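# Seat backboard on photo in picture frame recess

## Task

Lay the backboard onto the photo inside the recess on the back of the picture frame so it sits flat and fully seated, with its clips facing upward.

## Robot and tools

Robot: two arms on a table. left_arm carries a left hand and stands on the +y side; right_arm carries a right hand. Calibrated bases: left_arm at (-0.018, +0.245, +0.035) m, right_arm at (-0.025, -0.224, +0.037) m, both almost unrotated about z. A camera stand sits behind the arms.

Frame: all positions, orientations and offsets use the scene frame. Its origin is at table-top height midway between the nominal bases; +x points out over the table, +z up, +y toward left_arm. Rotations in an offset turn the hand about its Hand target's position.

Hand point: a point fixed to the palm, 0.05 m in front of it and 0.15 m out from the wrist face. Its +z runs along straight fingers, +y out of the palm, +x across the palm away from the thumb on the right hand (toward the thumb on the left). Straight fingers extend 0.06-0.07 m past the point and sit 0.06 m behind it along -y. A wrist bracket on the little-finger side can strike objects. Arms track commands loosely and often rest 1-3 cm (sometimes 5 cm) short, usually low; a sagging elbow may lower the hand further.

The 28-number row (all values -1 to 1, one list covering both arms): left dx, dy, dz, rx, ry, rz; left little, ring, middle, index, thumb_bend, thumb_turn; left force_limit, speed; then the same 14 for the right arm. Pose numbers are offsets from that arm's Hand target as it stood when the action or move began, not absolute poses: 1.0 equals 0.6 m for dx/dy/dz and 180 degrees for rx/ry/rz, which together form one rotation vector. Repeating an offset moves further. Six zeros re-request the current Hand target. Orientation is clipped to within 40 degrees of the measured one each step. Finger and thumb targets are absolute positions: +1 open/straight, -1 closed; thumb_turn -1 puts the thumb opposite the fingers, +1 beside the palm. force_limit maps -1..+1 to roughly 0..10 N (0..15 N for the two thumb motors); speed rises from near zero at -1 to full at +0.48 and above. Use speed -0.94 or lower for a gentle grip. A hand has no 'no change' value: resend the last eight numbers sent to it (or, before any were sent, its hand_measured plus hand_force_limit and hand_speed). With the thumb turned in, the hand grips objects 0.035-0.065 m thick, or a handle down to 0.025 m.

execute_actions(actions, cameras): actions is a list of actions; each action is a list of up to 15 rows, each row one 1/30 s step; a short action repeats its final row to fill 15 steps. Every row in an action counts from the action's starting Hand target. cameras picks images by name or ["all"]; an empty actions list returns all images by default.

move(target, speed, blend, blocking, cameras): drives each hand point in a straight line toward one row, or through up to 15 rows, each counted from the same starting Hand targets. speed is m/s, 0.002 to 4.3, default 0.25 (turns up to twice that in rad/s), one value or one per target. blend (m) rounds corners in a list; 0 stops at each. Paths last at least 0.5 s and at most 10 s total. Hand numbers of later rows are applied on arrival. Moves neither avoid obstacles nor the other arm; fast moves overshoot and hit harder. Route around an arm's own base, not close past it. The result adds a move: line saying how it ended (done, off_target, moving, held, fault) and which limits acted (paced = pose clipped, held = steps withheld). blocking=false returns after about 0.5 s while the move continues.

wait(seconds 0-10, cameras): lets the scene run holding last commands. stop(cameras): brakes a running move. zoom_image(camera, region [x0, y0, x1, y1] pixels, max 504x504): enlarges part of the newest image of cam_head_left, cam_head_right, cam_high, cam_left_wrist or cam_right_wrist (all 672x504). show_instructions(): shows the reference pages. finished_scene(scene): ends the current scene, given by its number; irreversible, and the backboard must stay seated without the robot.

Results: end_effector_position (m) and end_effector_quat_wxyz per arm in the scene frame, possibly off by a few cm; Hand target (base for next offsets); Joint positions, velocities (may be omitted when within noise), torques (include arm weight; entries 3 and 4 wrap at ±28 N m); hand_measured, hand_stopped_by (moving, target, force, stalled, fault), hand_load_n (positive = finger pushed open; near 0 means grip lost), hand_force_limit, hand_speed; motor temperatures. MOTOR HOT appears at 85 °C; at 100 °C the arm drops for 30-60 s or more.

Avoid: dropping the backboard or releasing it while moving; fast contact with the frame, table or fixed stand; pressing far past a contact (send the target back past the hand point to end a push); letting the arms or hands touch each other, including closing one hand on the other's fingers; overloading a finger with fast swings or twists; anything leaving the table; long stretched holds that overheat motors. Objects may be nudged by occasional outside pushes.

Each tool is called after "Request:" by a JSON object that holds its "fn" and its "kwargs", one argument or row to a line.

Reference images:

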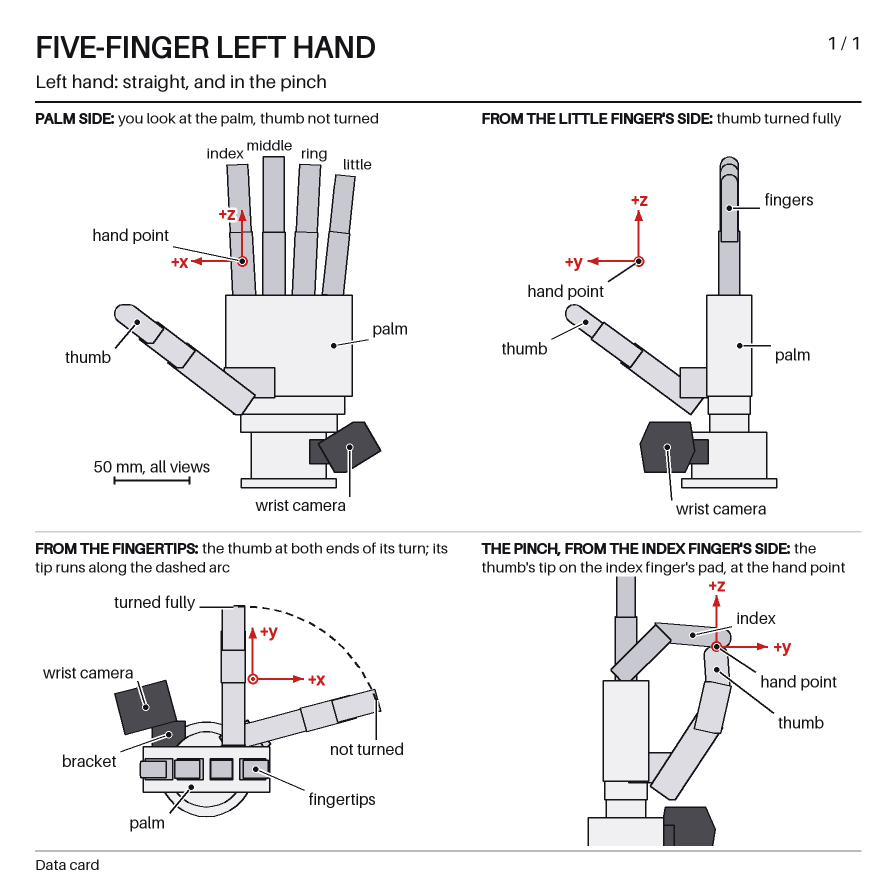

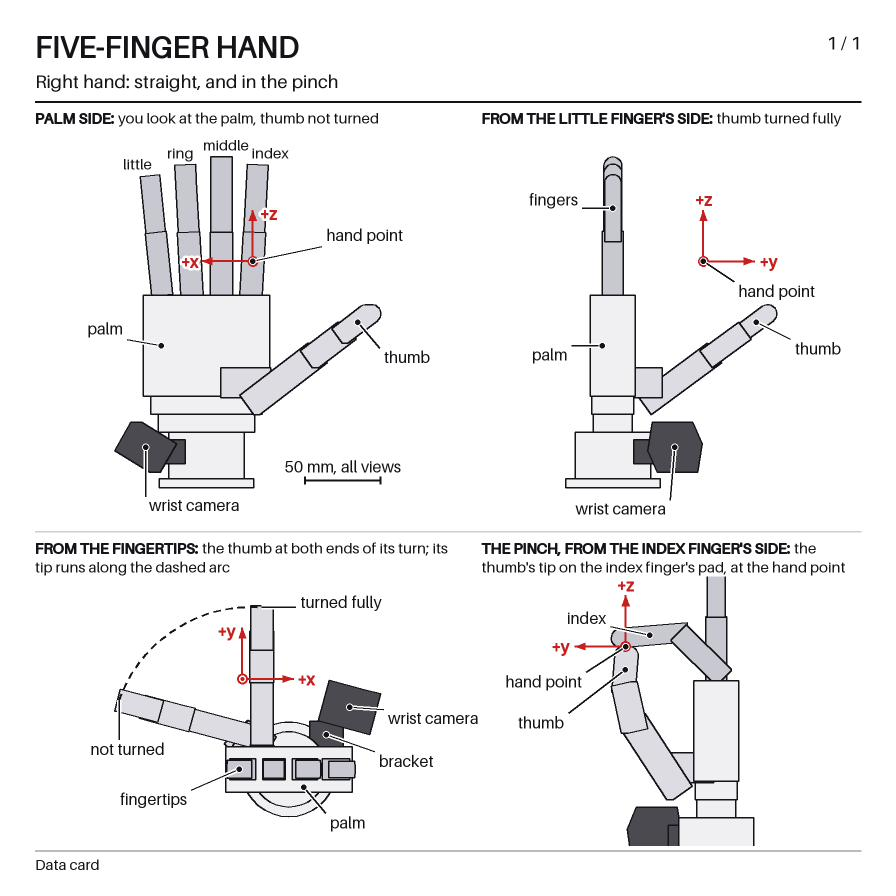

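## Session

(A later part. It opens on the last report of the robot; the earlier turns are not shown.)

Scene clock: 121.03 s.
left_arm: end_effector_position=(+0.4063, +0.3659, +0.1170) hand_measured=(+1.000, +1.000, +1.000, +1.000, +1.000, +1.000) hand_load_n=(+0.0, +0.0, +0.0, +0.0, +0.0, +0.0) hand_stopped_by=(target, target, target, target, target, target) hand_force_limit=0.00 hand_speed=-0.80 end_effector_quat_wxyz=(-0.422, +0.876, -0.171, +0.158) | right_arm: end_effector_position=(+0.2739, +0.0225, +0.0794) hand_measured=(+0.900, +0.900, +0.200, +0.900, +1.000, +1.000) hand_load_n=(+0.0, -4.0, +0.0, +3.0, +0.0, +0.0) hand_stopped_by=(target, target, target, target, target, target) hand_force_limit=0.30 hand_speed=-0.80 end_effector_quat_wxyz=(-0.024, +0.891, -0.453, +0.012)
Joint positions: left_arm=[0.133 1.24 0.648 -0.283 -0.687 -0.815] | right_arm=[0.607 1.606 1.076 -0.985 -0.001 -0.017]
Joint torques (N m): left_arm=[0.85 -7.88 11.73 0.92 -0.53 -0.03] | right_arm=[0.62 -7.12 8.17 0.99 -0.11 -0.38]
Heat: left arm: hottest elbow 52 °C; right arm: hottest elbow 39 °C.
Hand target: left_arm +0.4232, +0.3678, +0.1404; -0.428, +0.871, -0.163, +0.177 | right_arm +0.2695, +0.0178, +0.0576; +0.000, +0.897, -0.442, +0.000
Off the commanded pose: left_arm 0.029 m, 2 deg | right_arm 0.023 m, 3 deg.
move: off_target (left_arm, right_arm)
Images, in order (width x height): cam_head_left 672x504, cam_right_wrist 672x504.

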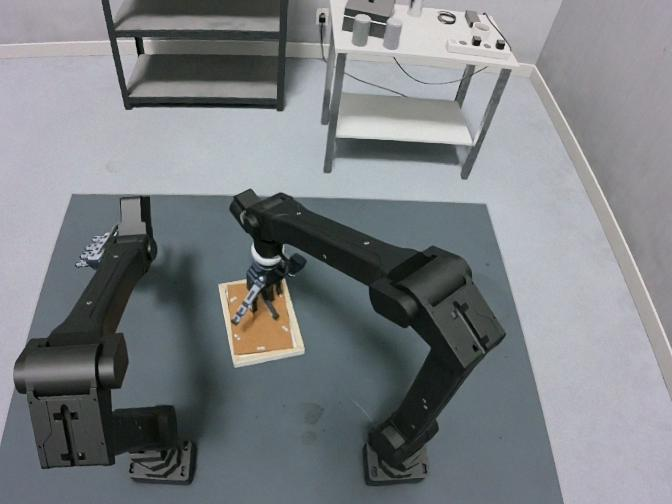

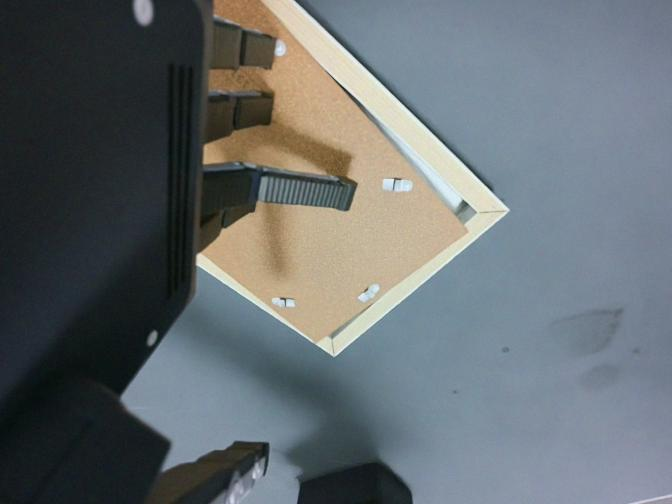

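Request:
{"fn": "move", "kwargs": {
  "target": [
    [0,0,0,0,0,0,1,1,1,1,1,1,0,-0.8,0.0,0,0.1,0,0,0,0.9,0.9,0.2,0.9,1,1,0.3,-0.8],
    [0,0,0,0,0,0,1,1,1,1,1,1,0,-0.8,0,-0.3,0.1,0,0,0,0.9,0.9,0.2,0.9,1,1,0.3,-0.8]
  ],
  "speed": 0.2,
  "cameras": ["cam_head_left","cam_head_right","cam_high","cam_right_wrist"]
}}

Request:
{"fn": "zoom_image", "kwargs": {
  "camera": "cam_head_left",
  "region": [210, 265, 315, 370]
}}

Request:
{"fn": "zoom_image", "kwargs": {
  "camera": "cam_high",
  "region": [165, 205, 280, 305]
}}

Request:
{"fn": "zoom_image", "kwargs": {
  "camera": "cam_head_right",
  "region": [210, 265, 315, 370]
}}

Scene clock: 127.07 s.
left_arm: end_effector_position=(+0.4063, +0.3659, +0.1170) hand_measured=(+1.000, +1.000, +1.000, +1.000, +1.000, +1.000) hand_load_n=(+0.0, +0.0, +0.0, +0.0, +0.0, +0.0) hand_stopped_by=(target, target, target, target, target, target) hand_force_limit=0.00 hand_speed=-0.80 end_effector_quat_wxyz=(-0.422, +0.876, -0.171, +0.158) | right_arm: end_effector_position=(+0.2695, -0.1583, +0.1190) hand_measured=(+0.900, +0.900, +0.200, +0.900, +1.000, +1.000) hand_load_n=(+0.0, +0.0, +0.0, +0.0, +0.0, +0.0) hand_stopped_by=(target, target, target, target, target, target) hand_force_limit=0.30 hand_speed=-0.80 end_effector_quat_wxyz=(+0.003, +0.896, -0.444, -0.002)
Joint positions: left_arm=[0.133 1.24 0.648 -0.283 -0.687 -0.815] | right_arm=[0.209 1.408 0.959 -1.128 0.003 -0.436]
Joint torques (N m): left_arm=[0.85 -7.77 11.71 0.94 -0.54 -0.03] | right_arm=[-0.5 -9.17 8.05 1.07 -0.19 -0.27]
Heat: left arm: hottest elbow 53 °C; right arm: hottest elbow 39 °C.
Hand target: left_arm +0.4232, +0.3678, +0.1404; -0.428, +0.871, -0.163, +0.177 | right_arm +0.2695, -0.1622, +0.1176; +0.000, +0.897, -0.442, +0.000
Off the commanded pose: left_arm 0.029 m, 2 deg | right_arm 0.004 m, 0 deg.
move: off_target (left_arm)
Images, in order (width x height): cam_head_left 672x504, cam_head_right 672x504, cam_high 672x504, cam_right_wrist 672x504.

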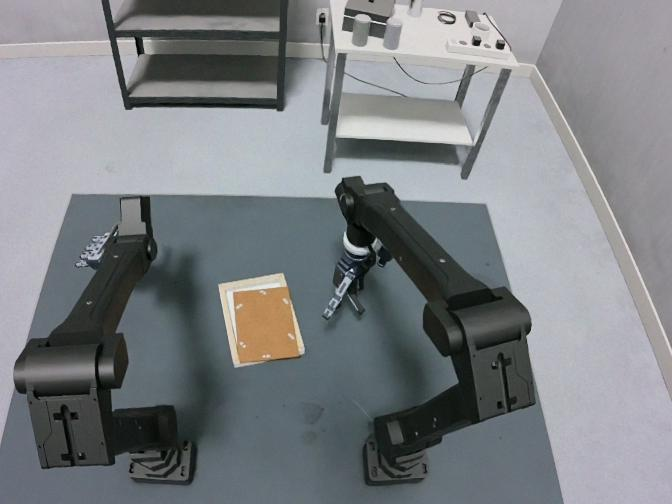

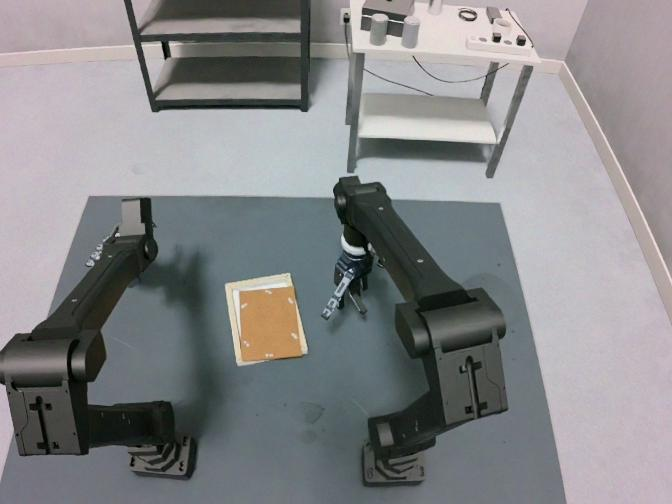

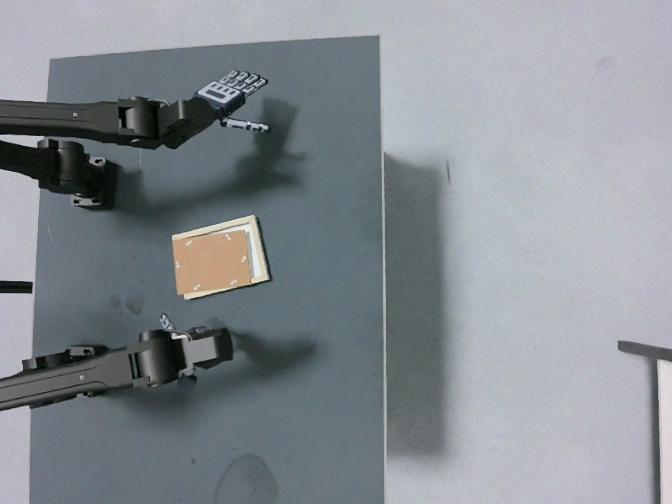

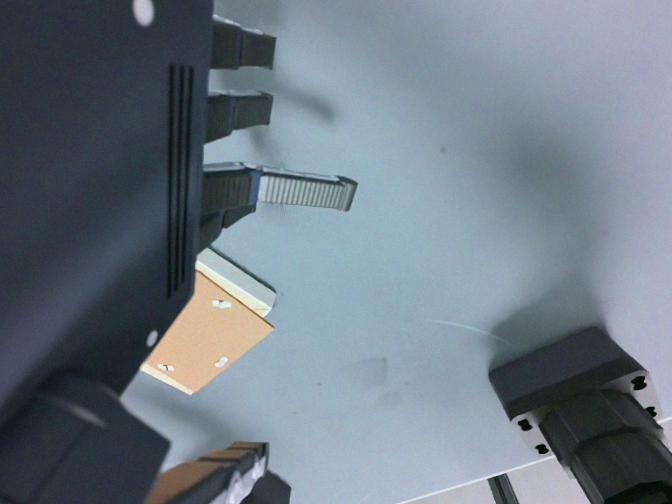

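Scaled by 4.800.

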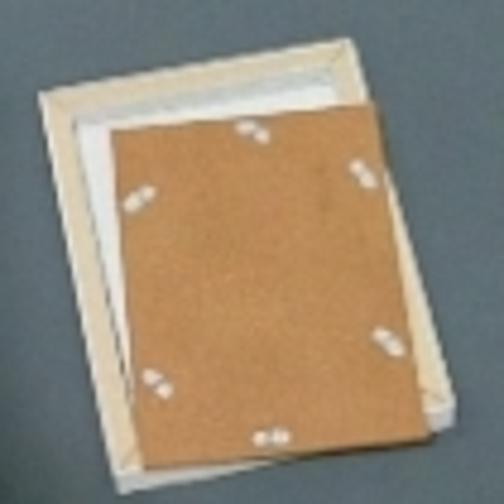

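Scaled by 4.383.

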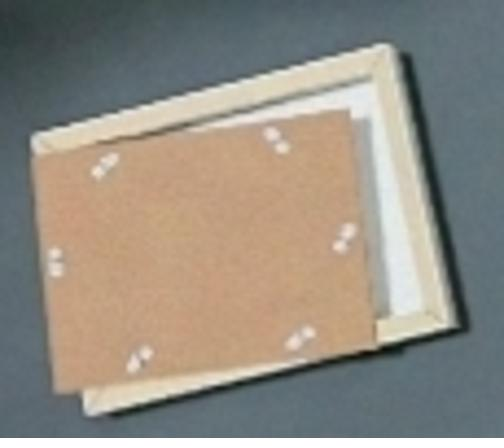

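Scaled by 4.800.

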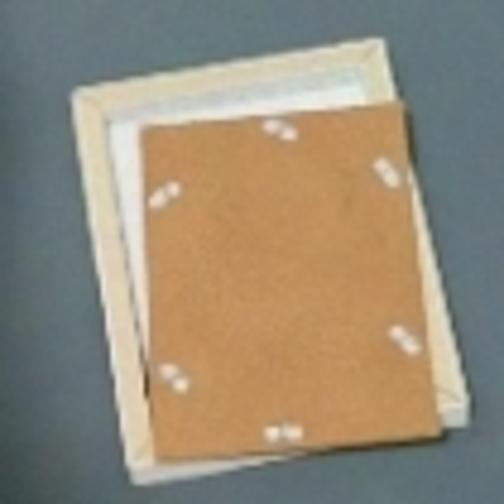

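Request:
{"fn": "move", "kwargs": {
  "target": [0,0,0,0,0,0,1,1,1,1,1,1,0,-0.8,-0.0775,0.347,0.037,0,0,-0.163,1,1,0.2,1,1,1,0.3,-0.8],
  "speed": 0.2,
  "cameras": ["cam_head_left","cam_high","cam_right_wrist"]
}}

Request:
{"fn": "zoom_image", "kwargs": {
  "camera": "cam_head_left",
  "region": [210, 255, 325, 370]
}}

Request:
{"fn": "zoom_image", "kwargs": {
  "camera": "cam_high",
  "region": [165, 205, 280, 305]
}}

Scene clock: 139.93 s.
left_arm: end_effector_position=(+0.4063, +0.3659, +0.1170) hand_measured=(+1.000, +1.000, +1.000, +1.000, +1.000, +1.000) hand_load_n=(+0.0, +0.0, +0.0, +0.0, +0.0, +0.0) hand_stopped_by=(target, target, target, target, target, target) hand_force_limit=0.00 hand_speed=-0.80 end_effector_quat_wxyz=(-0.422, +0.876, -0.171, +0.158) | right_arm: end_effector_position=(+0.2139, +0.0335, +0.1328) hand_measured=(+1.000, +1.000, +0.200, +1.000, +1.000, +1.000) hand_load_n=(+0.0, +0.0, +0.0, -0.5, +0.0, +0.0) hand_stopped_by=(target, target, target, target, target, target) hand_force_limit=0.30 hand_speed=-0.80 end_effector_quat_wxyz=(+0.005, +0.757, -0.653, -0.003)
Joint positions: left_arm=[0.133 1.24 0.648 -0.283 -0.687 -0.815] | right_arm=[0.655 1.433 1.024 -1.173 -0.003 0.513]
Joint torques (N m): left_arm=[0.85 -7.77 11.74 0.92 -0.53 -0.03] | right_arm=[1.61 -7.59 12.67 0.32 0 0.1]
Heat: left arm: hottest elbow 53 °C; right arm: hottest elbow 39 °C.
Hand target: left_arm +0.4232, +0.3678, +0.1404; -0.428, +0.871, -0.163, +0.177 | right_arm +0.2230, +0.0460, +0.1398; +0.000, +0.756, -0.654, +0.000
Off the commanded pose: left_arm 0.029 m, 2 deg | right_arm 0.017 m, 1 deg.
move: off_target (left_arm, right_arm)
Images, in order (width x height): cam_head_left 672x504, cam_high 672x504, cam_right_wrist 672x504.

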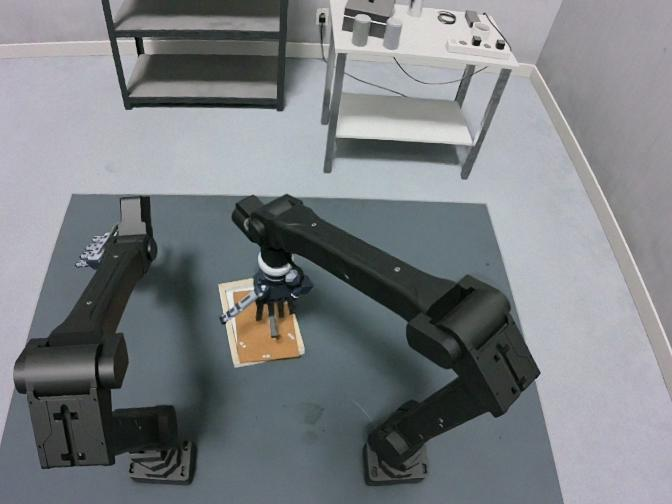

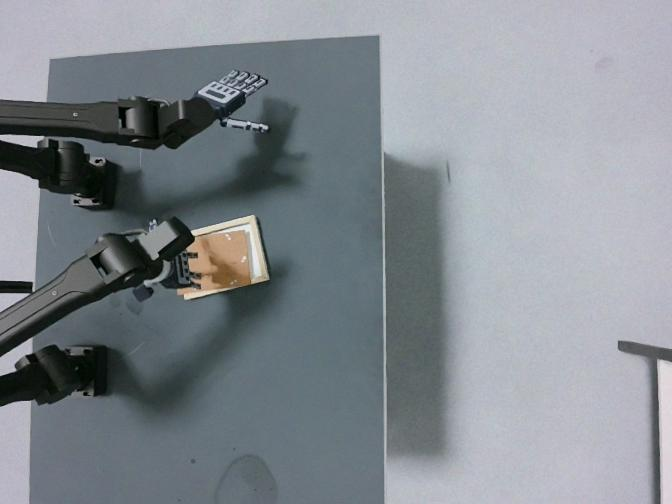

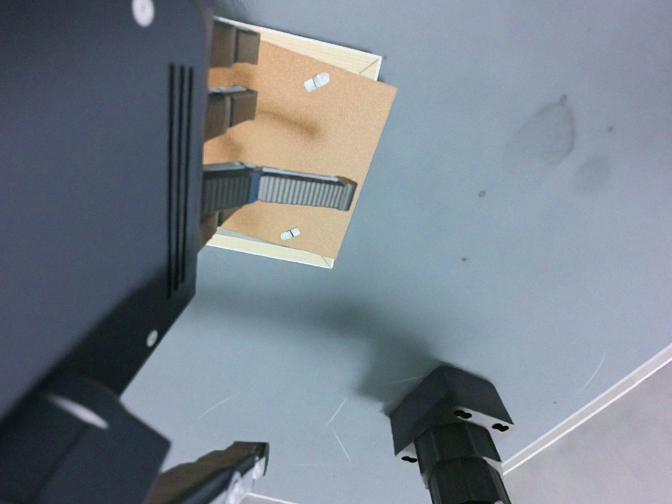

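Scaled by 4.383.

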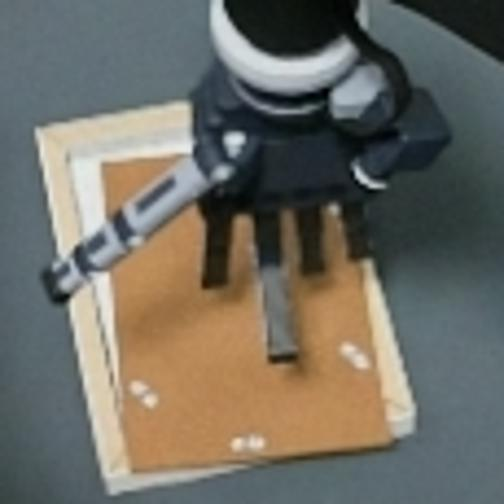

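Scaled by 4.383.

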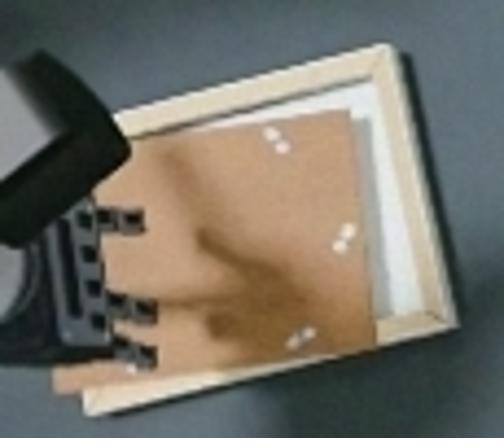

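Request:
{"fn": "move", "kwargs": {
  "target": [0,0,0,0,0,0,1,1,1,1,1,1,0,-0.8,0.015,0.021,-0.083,0,0,0,1,1,0.2,1,1,1,0.3,-0.8],
  "speed": 0.1,
  "cameras": ["cam_head_left","cam_high","cam_right_wrist"]
}}

Request:
{"fn": "zoom_image", "kwargs": {
  "camera": "cam_head_left",
  "region": [210, 255, 325, 370]
}}

Request:
{"fn": "zoom_image", "kwargs": {
  "camera": "cam_high",
  "region": [165, 205, 280, 305]
}}

Scene clock: 142.47 s.
left_arm: end_effector_position=(+0.4063, +0.3659, +0.1170) hand_measured=(+1.000, +1.000, +1.000, +1.000, +1.000, +1.000) hand_load_n=(+0.0, +0.0, +0.0, +0.0, +0.0, +0.0) hand_stopped_by=(target, target, target, target, target, target) hand_force_limit=0.00 hand_speed=-0.80 end_effector_quat_wxyz=(-0.422, +0.876, -0.171, +0.158) | right_arm: end_effector_position=(+0.2309, +0.0515, +0.0948) hand_measured=(+1.000, +1.000, +0.200, +1.000, +1.000, +1.000) hand_load_n=(+0.0, +0.0, +0.0, +0.0, +0.0, +0.0) hand_stopped_by=(target, target, target, target, target, target) hand_force_limit=0.30 hand_speed=-0.80 end_effector_quat_wxyz=(+0.000, +0.757, -0.654, -0.001)
Joint positions: left_arm=[0.133 1.24 0.648 -0.283 -0.687 -0.815] | right_arm=[0.664 1.532 1.024 -1.062 -0.003 0.524]
Joint torques (N m): left_arm=[0.79 -7.71 11.73 0.91 -0.53 -0.03] | right_arm=[1.73 -8.94 9.18 1.14 0 0.09]
Heat: left arm: hottest elbow 53 °C; right arm: hottest elbow 40 °C.
Hand target: left_arm +0.4232, +0.3678, +0.1404; -0.428, +0.871, -0.163, +0.177 | right_arm +0.2320, +0.0587, +0.0900; +0.000, +0.756, -0.655, +0.000
Off the commanded pose: left_arm 0.029 m, 2 deg | right_arm 0.009 m, 0 deg.
move: off_target (left_arm)
Images, in order (width x height): cam_head_left 672x504, cam_high 672x504, cam_right_wrist 672x504.

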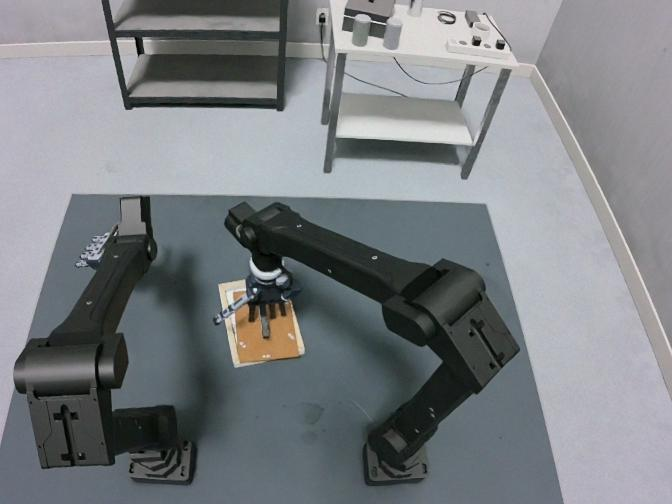

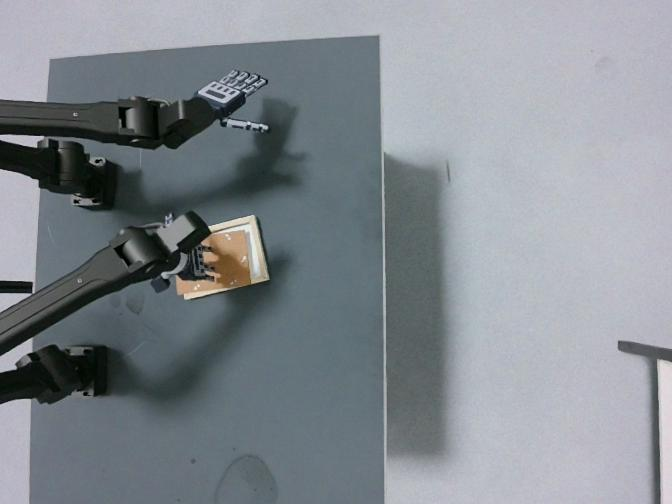

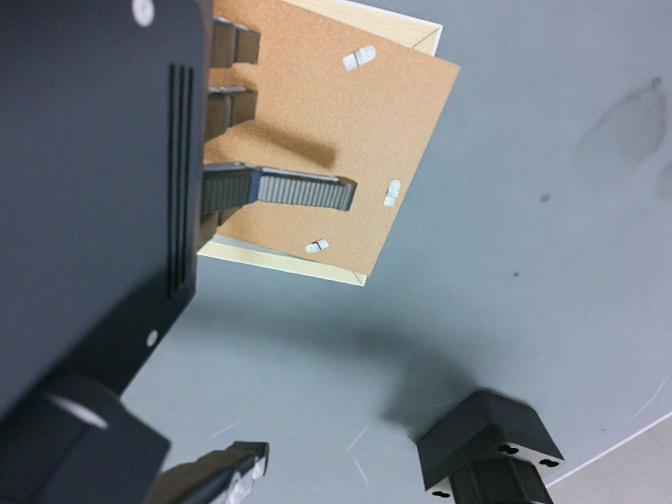

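Scaled by 4.383.

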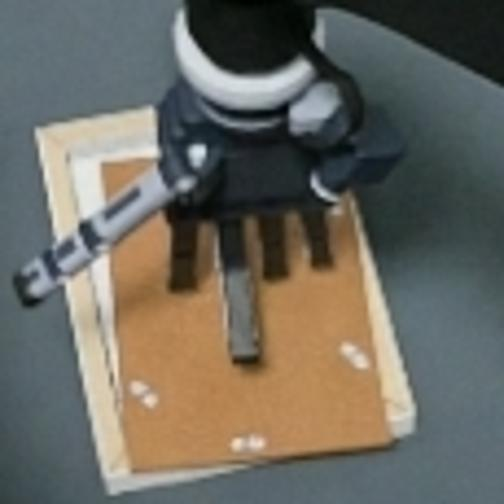

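Scaled by 4.383.

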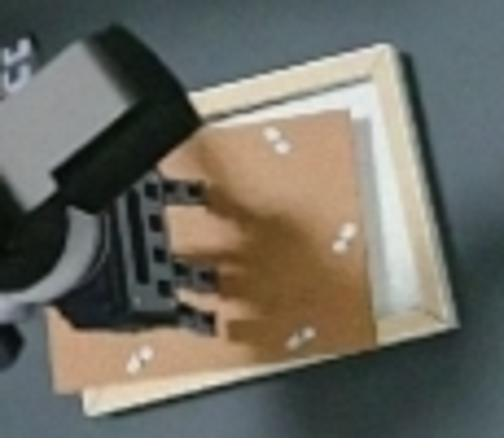

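Request:
{"fn": "move", "kwargs": {
  "target": [
    [0,0,0,0,0,0,1,1,1,1,1,1,0,-0.8,0,0,-0.040,0,0,0,1,1,0.2,1,1,1,0.3,-0.8],
    [0,0,0,0,0,0,1,1,1,1,1,1,0,-0.8,0.024,0.006,-0.040,0,0,0.030,1,1,0.2,1,1,1,0.3,-0.8]
  ],
  "speed": 0.03,
  "cameras": ["cam_head_left","cam_high","cam_right_wrist"]
}}

Request:
{"fn": "zoom_image", "kwargs": {
  "camera": "cam_head_left",
  "region": [210, 255, 325, 370]
}}

Request:
{"fn": "zoom_image", "kwargs": {
  "camera": "cam_high",
  "region": [165, 205, 280, 305]
}}

Request:
{"fn": "zoom_image", "kwargs": {
  "camera": "cam_right_wrist",
  "region": [180, 0, 530, 360]
}}

Scene clock: 148.83 s.
left_arm: end_effector_position=(+0.4063, +0.3659, +0.1170) hand_measured=(+1.000, +1.000, +1.000, +1.000, +1.000, +1.000) hand_load_n=(+0.0, +0.0, +0.0, +0.0, +0.0, +0.0) hand_stopped_by=(target, target, target, target, target, target) hand_force_limit=0.00 hand_speed=-0.80 end_effector_quat_wxyz=(-0.422, +0.876, -0.171, +0.158) | right_arm: end_effector_position=(+0.2453, +0.0592, +0.0821) hand_measured=(+1.000, +1.000, +0.200, +1.000, +1.000, +1.000) hand_load_n=(+0.0, -1.5, +0.0, +0.0, +0.0, +0.0) hand_stopped_by=(target, target, target, target, target, target) hand_force_limit=0.30 hand_speed=-0.80 end_effector_quat_wxyz=(-0.017, +0.778, -0.628, +0.003)
Joint positions: left_arm=[0.133 1.24 0.648 -0.283 -0.687 -0.815] | right_arm=[0.664 1.574 1.039 -1.001 -0.002 0.456]
Joint torques (N m): left_arm=[0.79 -7.77 11.73 0.94 -0.53 -0.04] | right_arm=[1.2 -6.48 9.73 1.05 -0.06 -0.29]
Heat: left arm: hottest elbow 53 °C; right arm: hottest elbow 40 °C.
Hand target: left_arm +0.4232, +0.3678, +0.1404; -0.428, +0.871, -0.163, +0.177 | right_arm +0.2463, +0.0622, +0.0659; +0.000, +0.786, -0.618, +0.000
Off the commanded pose: left_arm 0.029 m, 2 deg | right_arm 0.016 m, 2 deg.
move: off_target (left_arm, right_arm)
Images, in order (width x height): cam_head_left 672x504, cam_high 672x504, cam_right_wrist 672x504.

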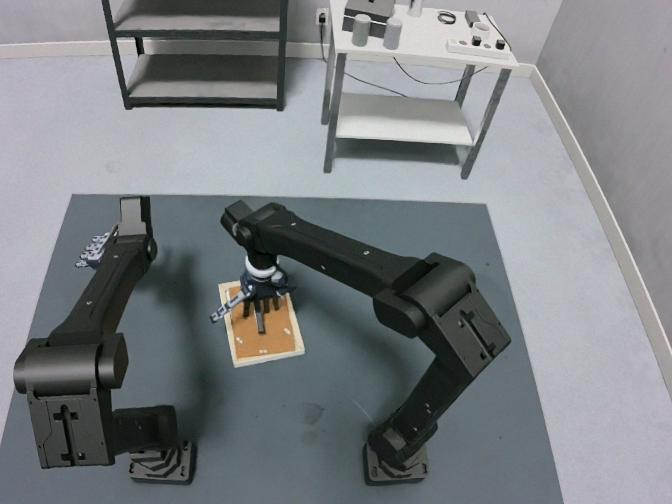

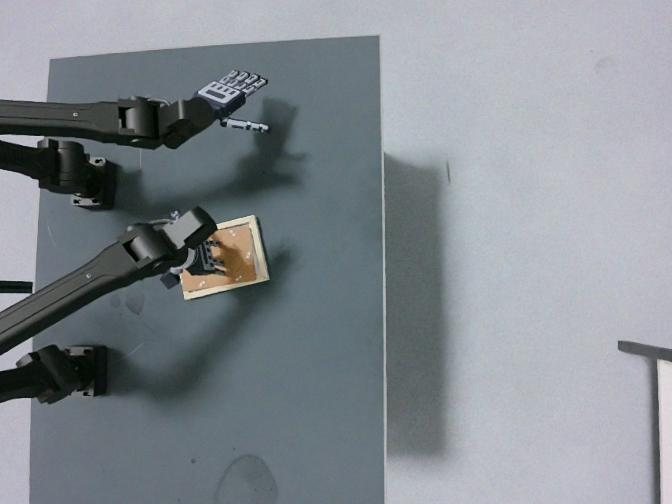

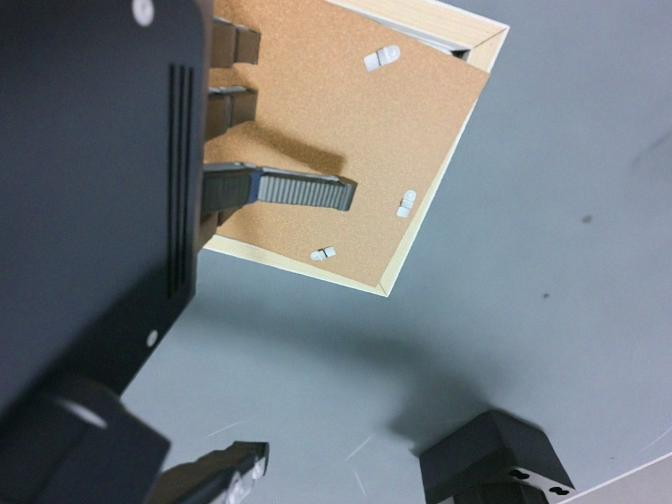

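Scaled by 4.383.

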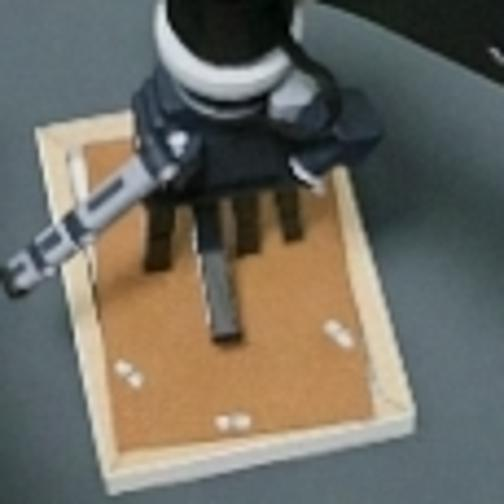

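Scaled by 4.383.

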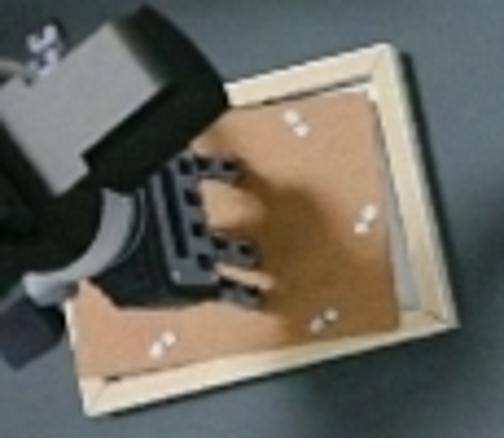

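Scaled by 1.400.

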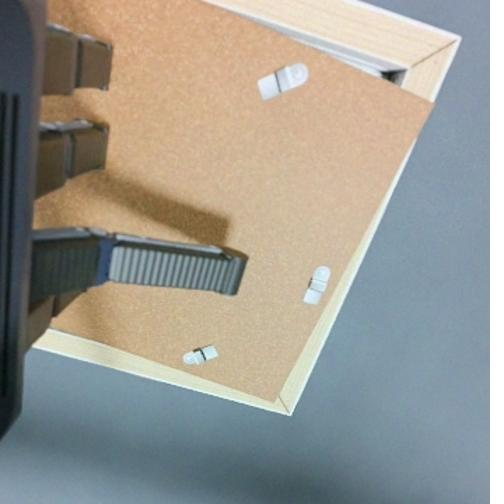

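Request:
{"fn": "move", "kwargs": {
  "target": [
    [0,0,0,0,0,0,1,1,1,1,1,1,0,-0.8,0,0.0055,-0.004,-0.0163,-0.0038,0,1,1,0.2,1,1,1,0.3,-0.8],
    [0,0,0,0,0,0,1,1,1,1,1,1,0,-0.8,0.012,-0.005,-0.004,-0.0163,-0.0038,0.033,1,1,0.2,1,1,1,0.3,-0.8]
  ],
  "speed": 0.03,
  "cameras": ["cam_head_left","cam_high","cam_right_wrist"]
}}

Request:
{"fn": "zoom_image", "kwargs": {
  "camera": "cam_head_left",
  "region": [210, 255, 325, 370]
}}

Request:
{"fn": "zoom_image", "kwargs": {
  "camera": "cam_high",
  "region": [165, 205, 280, 305]
}}

Request:
{"fn": "zoom_image", "kwargs": {
  "camera": "cam_right_wrist",
  "region": [180, 0, 530, 360]
}}

Scene clock: 163.07 s.
left_arm: end_effector_position=(+0.4063, +0.3659, +0.1170) hand_measured=(+1.000, +1.000, +1.000, +1.000, +1.000, +1.000) hand_load_n=(+0.0, +0.0, +0.0, +0.0, +0.0, +0.0) hand_stopped_by=(target, target, target, target, target, target) hand_force_limit=0.00 hand_speed=-0.80 end_effector_quat_wxyz=(-0.422, +0.876, -0.171, +0.158) | right_arm: end_effector_position=(+0.2530, +0.0594, +0.0806) hand_measured=(+1.000, +1.000, +0.200, +1.000, +1.000, +1.000) hand_load_n=(+0.0, +0.0, +0.0, -1.5, +0.0, +0.0) hand_stopped_by=(target, target, target, target, target, target) hand_force_limit=0.30 hand_speed=-0.80 end_effector_quat_wxyz=(-0.006, +0.812, -0.584, +0.024)
Joint positions: left_arm=[0.133 1.24 0.648 -0.283 -0.687 -0.815] | right_arm=[0.685 1.608 1.081 -1.02 0.043 0.366]
Joint torques (N m): left_arm=[0.85 -7.77 11.73 0.92 -0.53 -0.04] | right_arm=[0.73 -6.95 9.69 0.66 0.12 -0.24]
Heat: left arm: hottest elbow 54 °C; right arm: hottest elbow 40 °C.
Hand target: left_arm +0.4232, +0.3678, +0.1404; -0.428, +0.871, -0.163, +0.177 | right_arm +0.2536, +0.0591, +0.0635; +0.016, +0.817, -0.576, +0.021
Off the commanded pose: left_arm 0.029 m, 2 deg | right_arm 0.017 m, 3 deg.
move: off_target (left_arm, right_arm)
Images, in order (width x height): cam_head_left 672x504, cam_high 672x504, cam_right_wrist 672x504.

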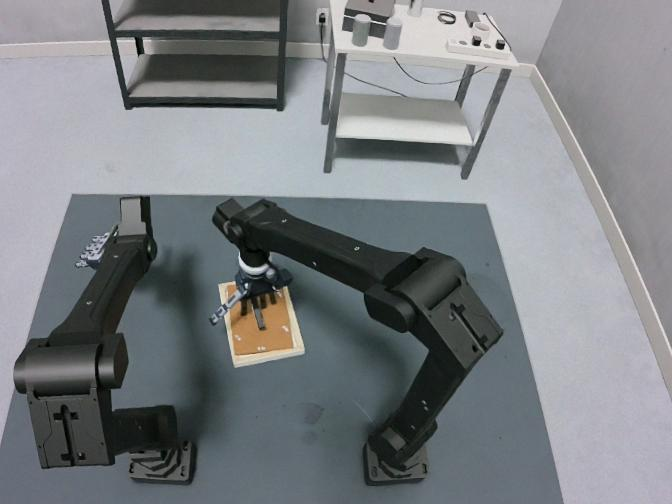

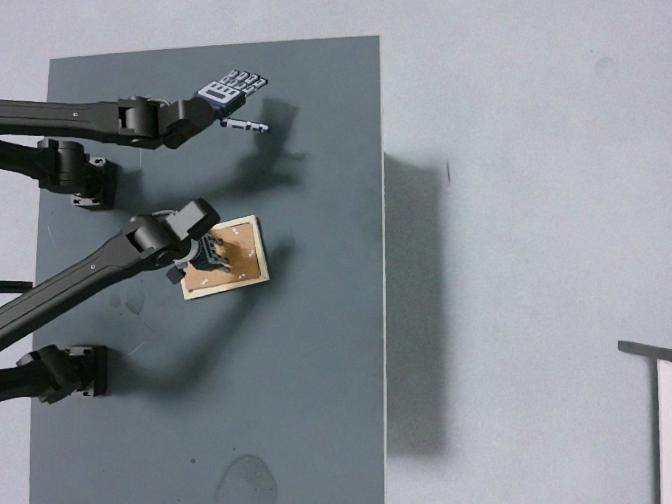

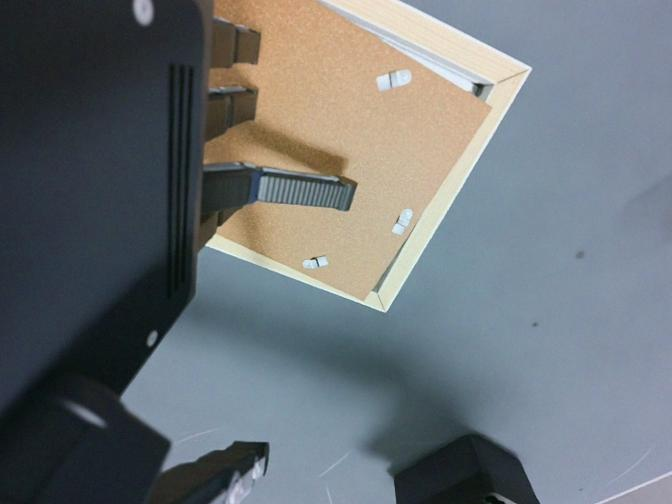

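Scaled by 4.383.

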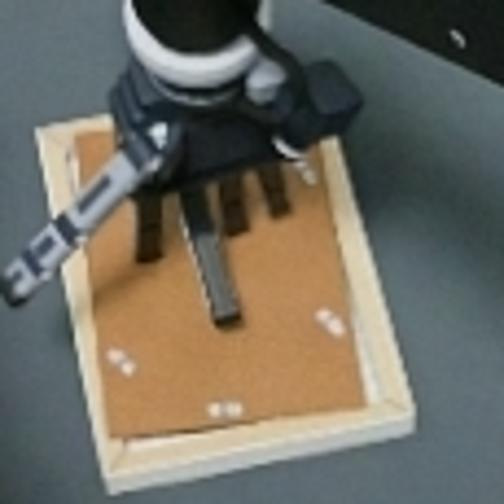

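Scaled by 4.383.

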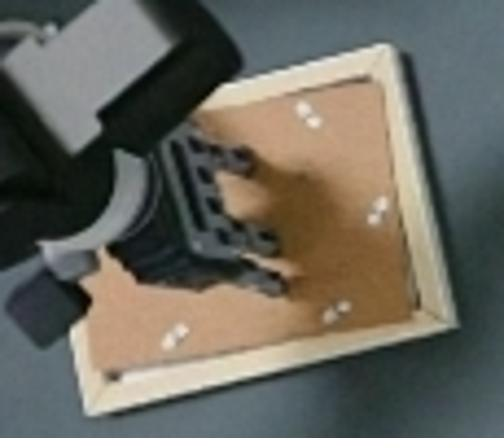

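Scaled by 1.400.

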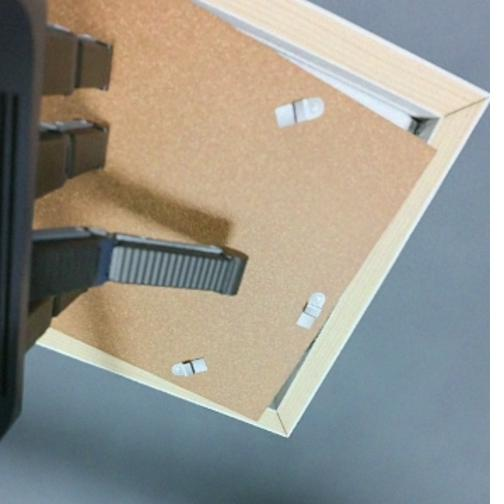

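Request:
{"fn": "move", "kwargs": {
  "target": [
    [0,0,0,0,0,0,1,1,1,1,1,1,0,-0.8,0,-0.0025,-0.004,0.007,0.002,0,1,1,0.2,1,1,1,0.3,-0.8],
    [0,0,0,0,0,0,1,1,1,1,1,1,0,-0.8,0.006,-0.024,-0.004,0.007,0.002,0.042,1,1,0.2,1,1,1,0.3,-0.8]
  ],
  "speed": 0.03,
  "cameras": ["cam_head_left","cam_high","cam_right_wrist"]
}}

Request:
{"fn": "zoom_image", "kwargs": {
  "camera": "cam_head_left",
  "region": [210, 255, 325, 370]
}}

Request:
{"fn": "zoom_image", "kwargs": {
  "camera": "cam_high",
  "region": [165, 205, 280, 305]
}}

Request:
{"fn": "zoom_image", "kwargs": {
  "camera": "cam_right_wrist",
  "region": [180, 0, 530, 360]
}}

Scene clock: 173.33 s.
left_arm: end_effector_position=(+0.4063, +0.3659, +0.1170) hand_measured=(+1.000, +1.000, +1.000, +1.000, +1.000, +1.000) hand_load_n=(+0.0, +0.0, +0.0, +0.0, +0.0, +0.0) hand_stopped_by=(target, target, target, target, target, target) hand_force_limit=0.00 hand_speed=-0.80 end_effector_quat_wxyz=(-0.422, +0.876, -0.171, +0.158) | right_arm: end_effector_position=(+0.2559, +0.0515, +0.0806) hand_measured=(+1.000, +1.000, +0.200, +1.000, +1.000, +1.000) hand_load_n=(+0.0, +0.0, +0.0, +0.0, +0.0, +0.0) hand_stopped_by=(target, target, target, target, target, target) hand_force_limit=0.30 hand_speed=-0.80 end_effector_quat_wxyz=(-0.013, +0.852, -0.524, +0.020)
Joint positions: left_arm=[0.133 1.24 0.648 -0.283 -0.687 -0.815] | right_arm=[0.676 1.608 1.082 -1.006 0.029 0.213]
Joint torques (N m): left_arm=[0.85 -7.77 11.74 0.92 -0.53 -0.04] | right_arm=[-0.62 -7.59 8.4 1.03 -0.08 -0.3]
Heat: left arm: hottest elbow 54 °C; right arm: hottest elbow 41 °C.
Hand target: left_arm +0.4232, +0.3678, +0.1404; -0.428, +0.871, -0.163, +0.177 | right_arm +0.2573, +0.0448, +0.0612; +0.008, +0.853, -0.522, +0.013
Off the commanded pose: left_arm 0.029 m, 2 deg | right_arm 0.021 m, 3 deg.
move: off_target (left_arm, right_arm)
Images, in order (width x height): cam_head_left 672x504, cam_high 672x504, cam_right_wrist 672x504.

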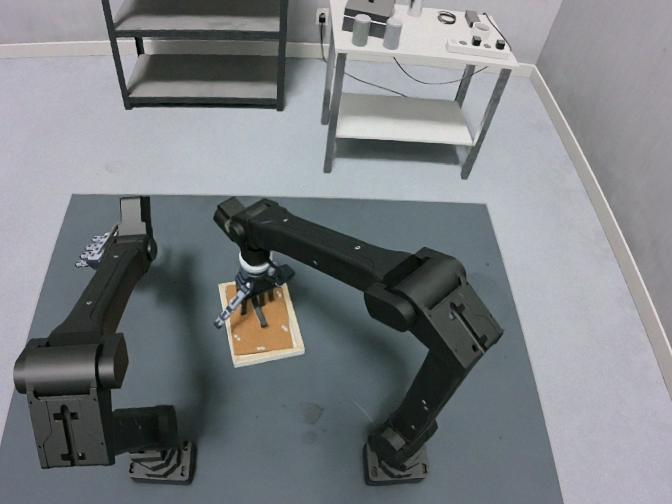

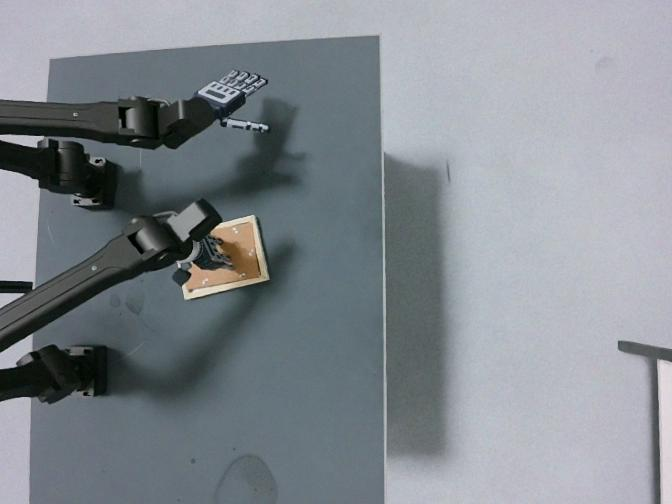

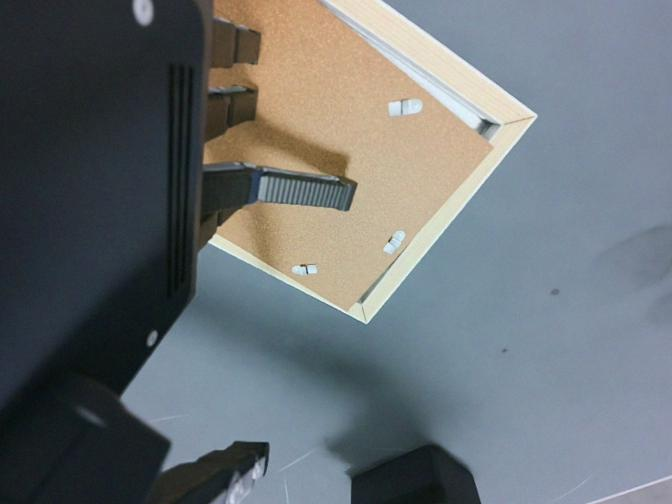

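Scaled by 4.383.

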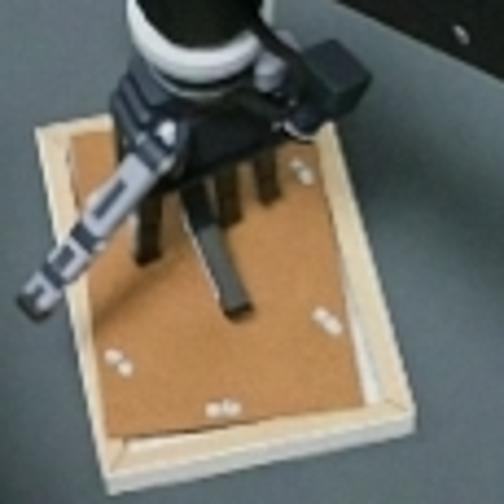

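Scaled by 4.383.

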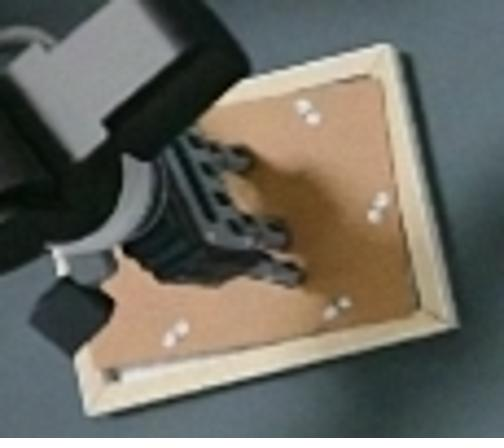

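Scaled by 1.400.

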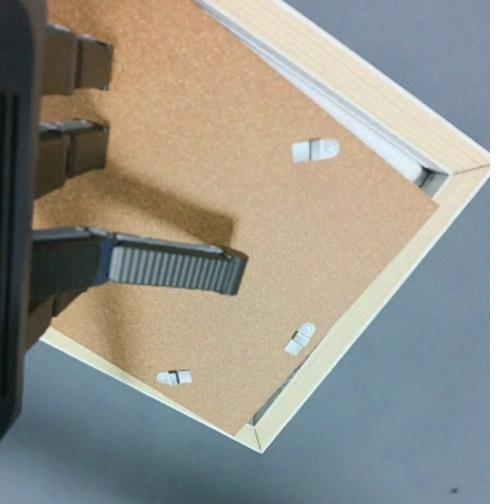

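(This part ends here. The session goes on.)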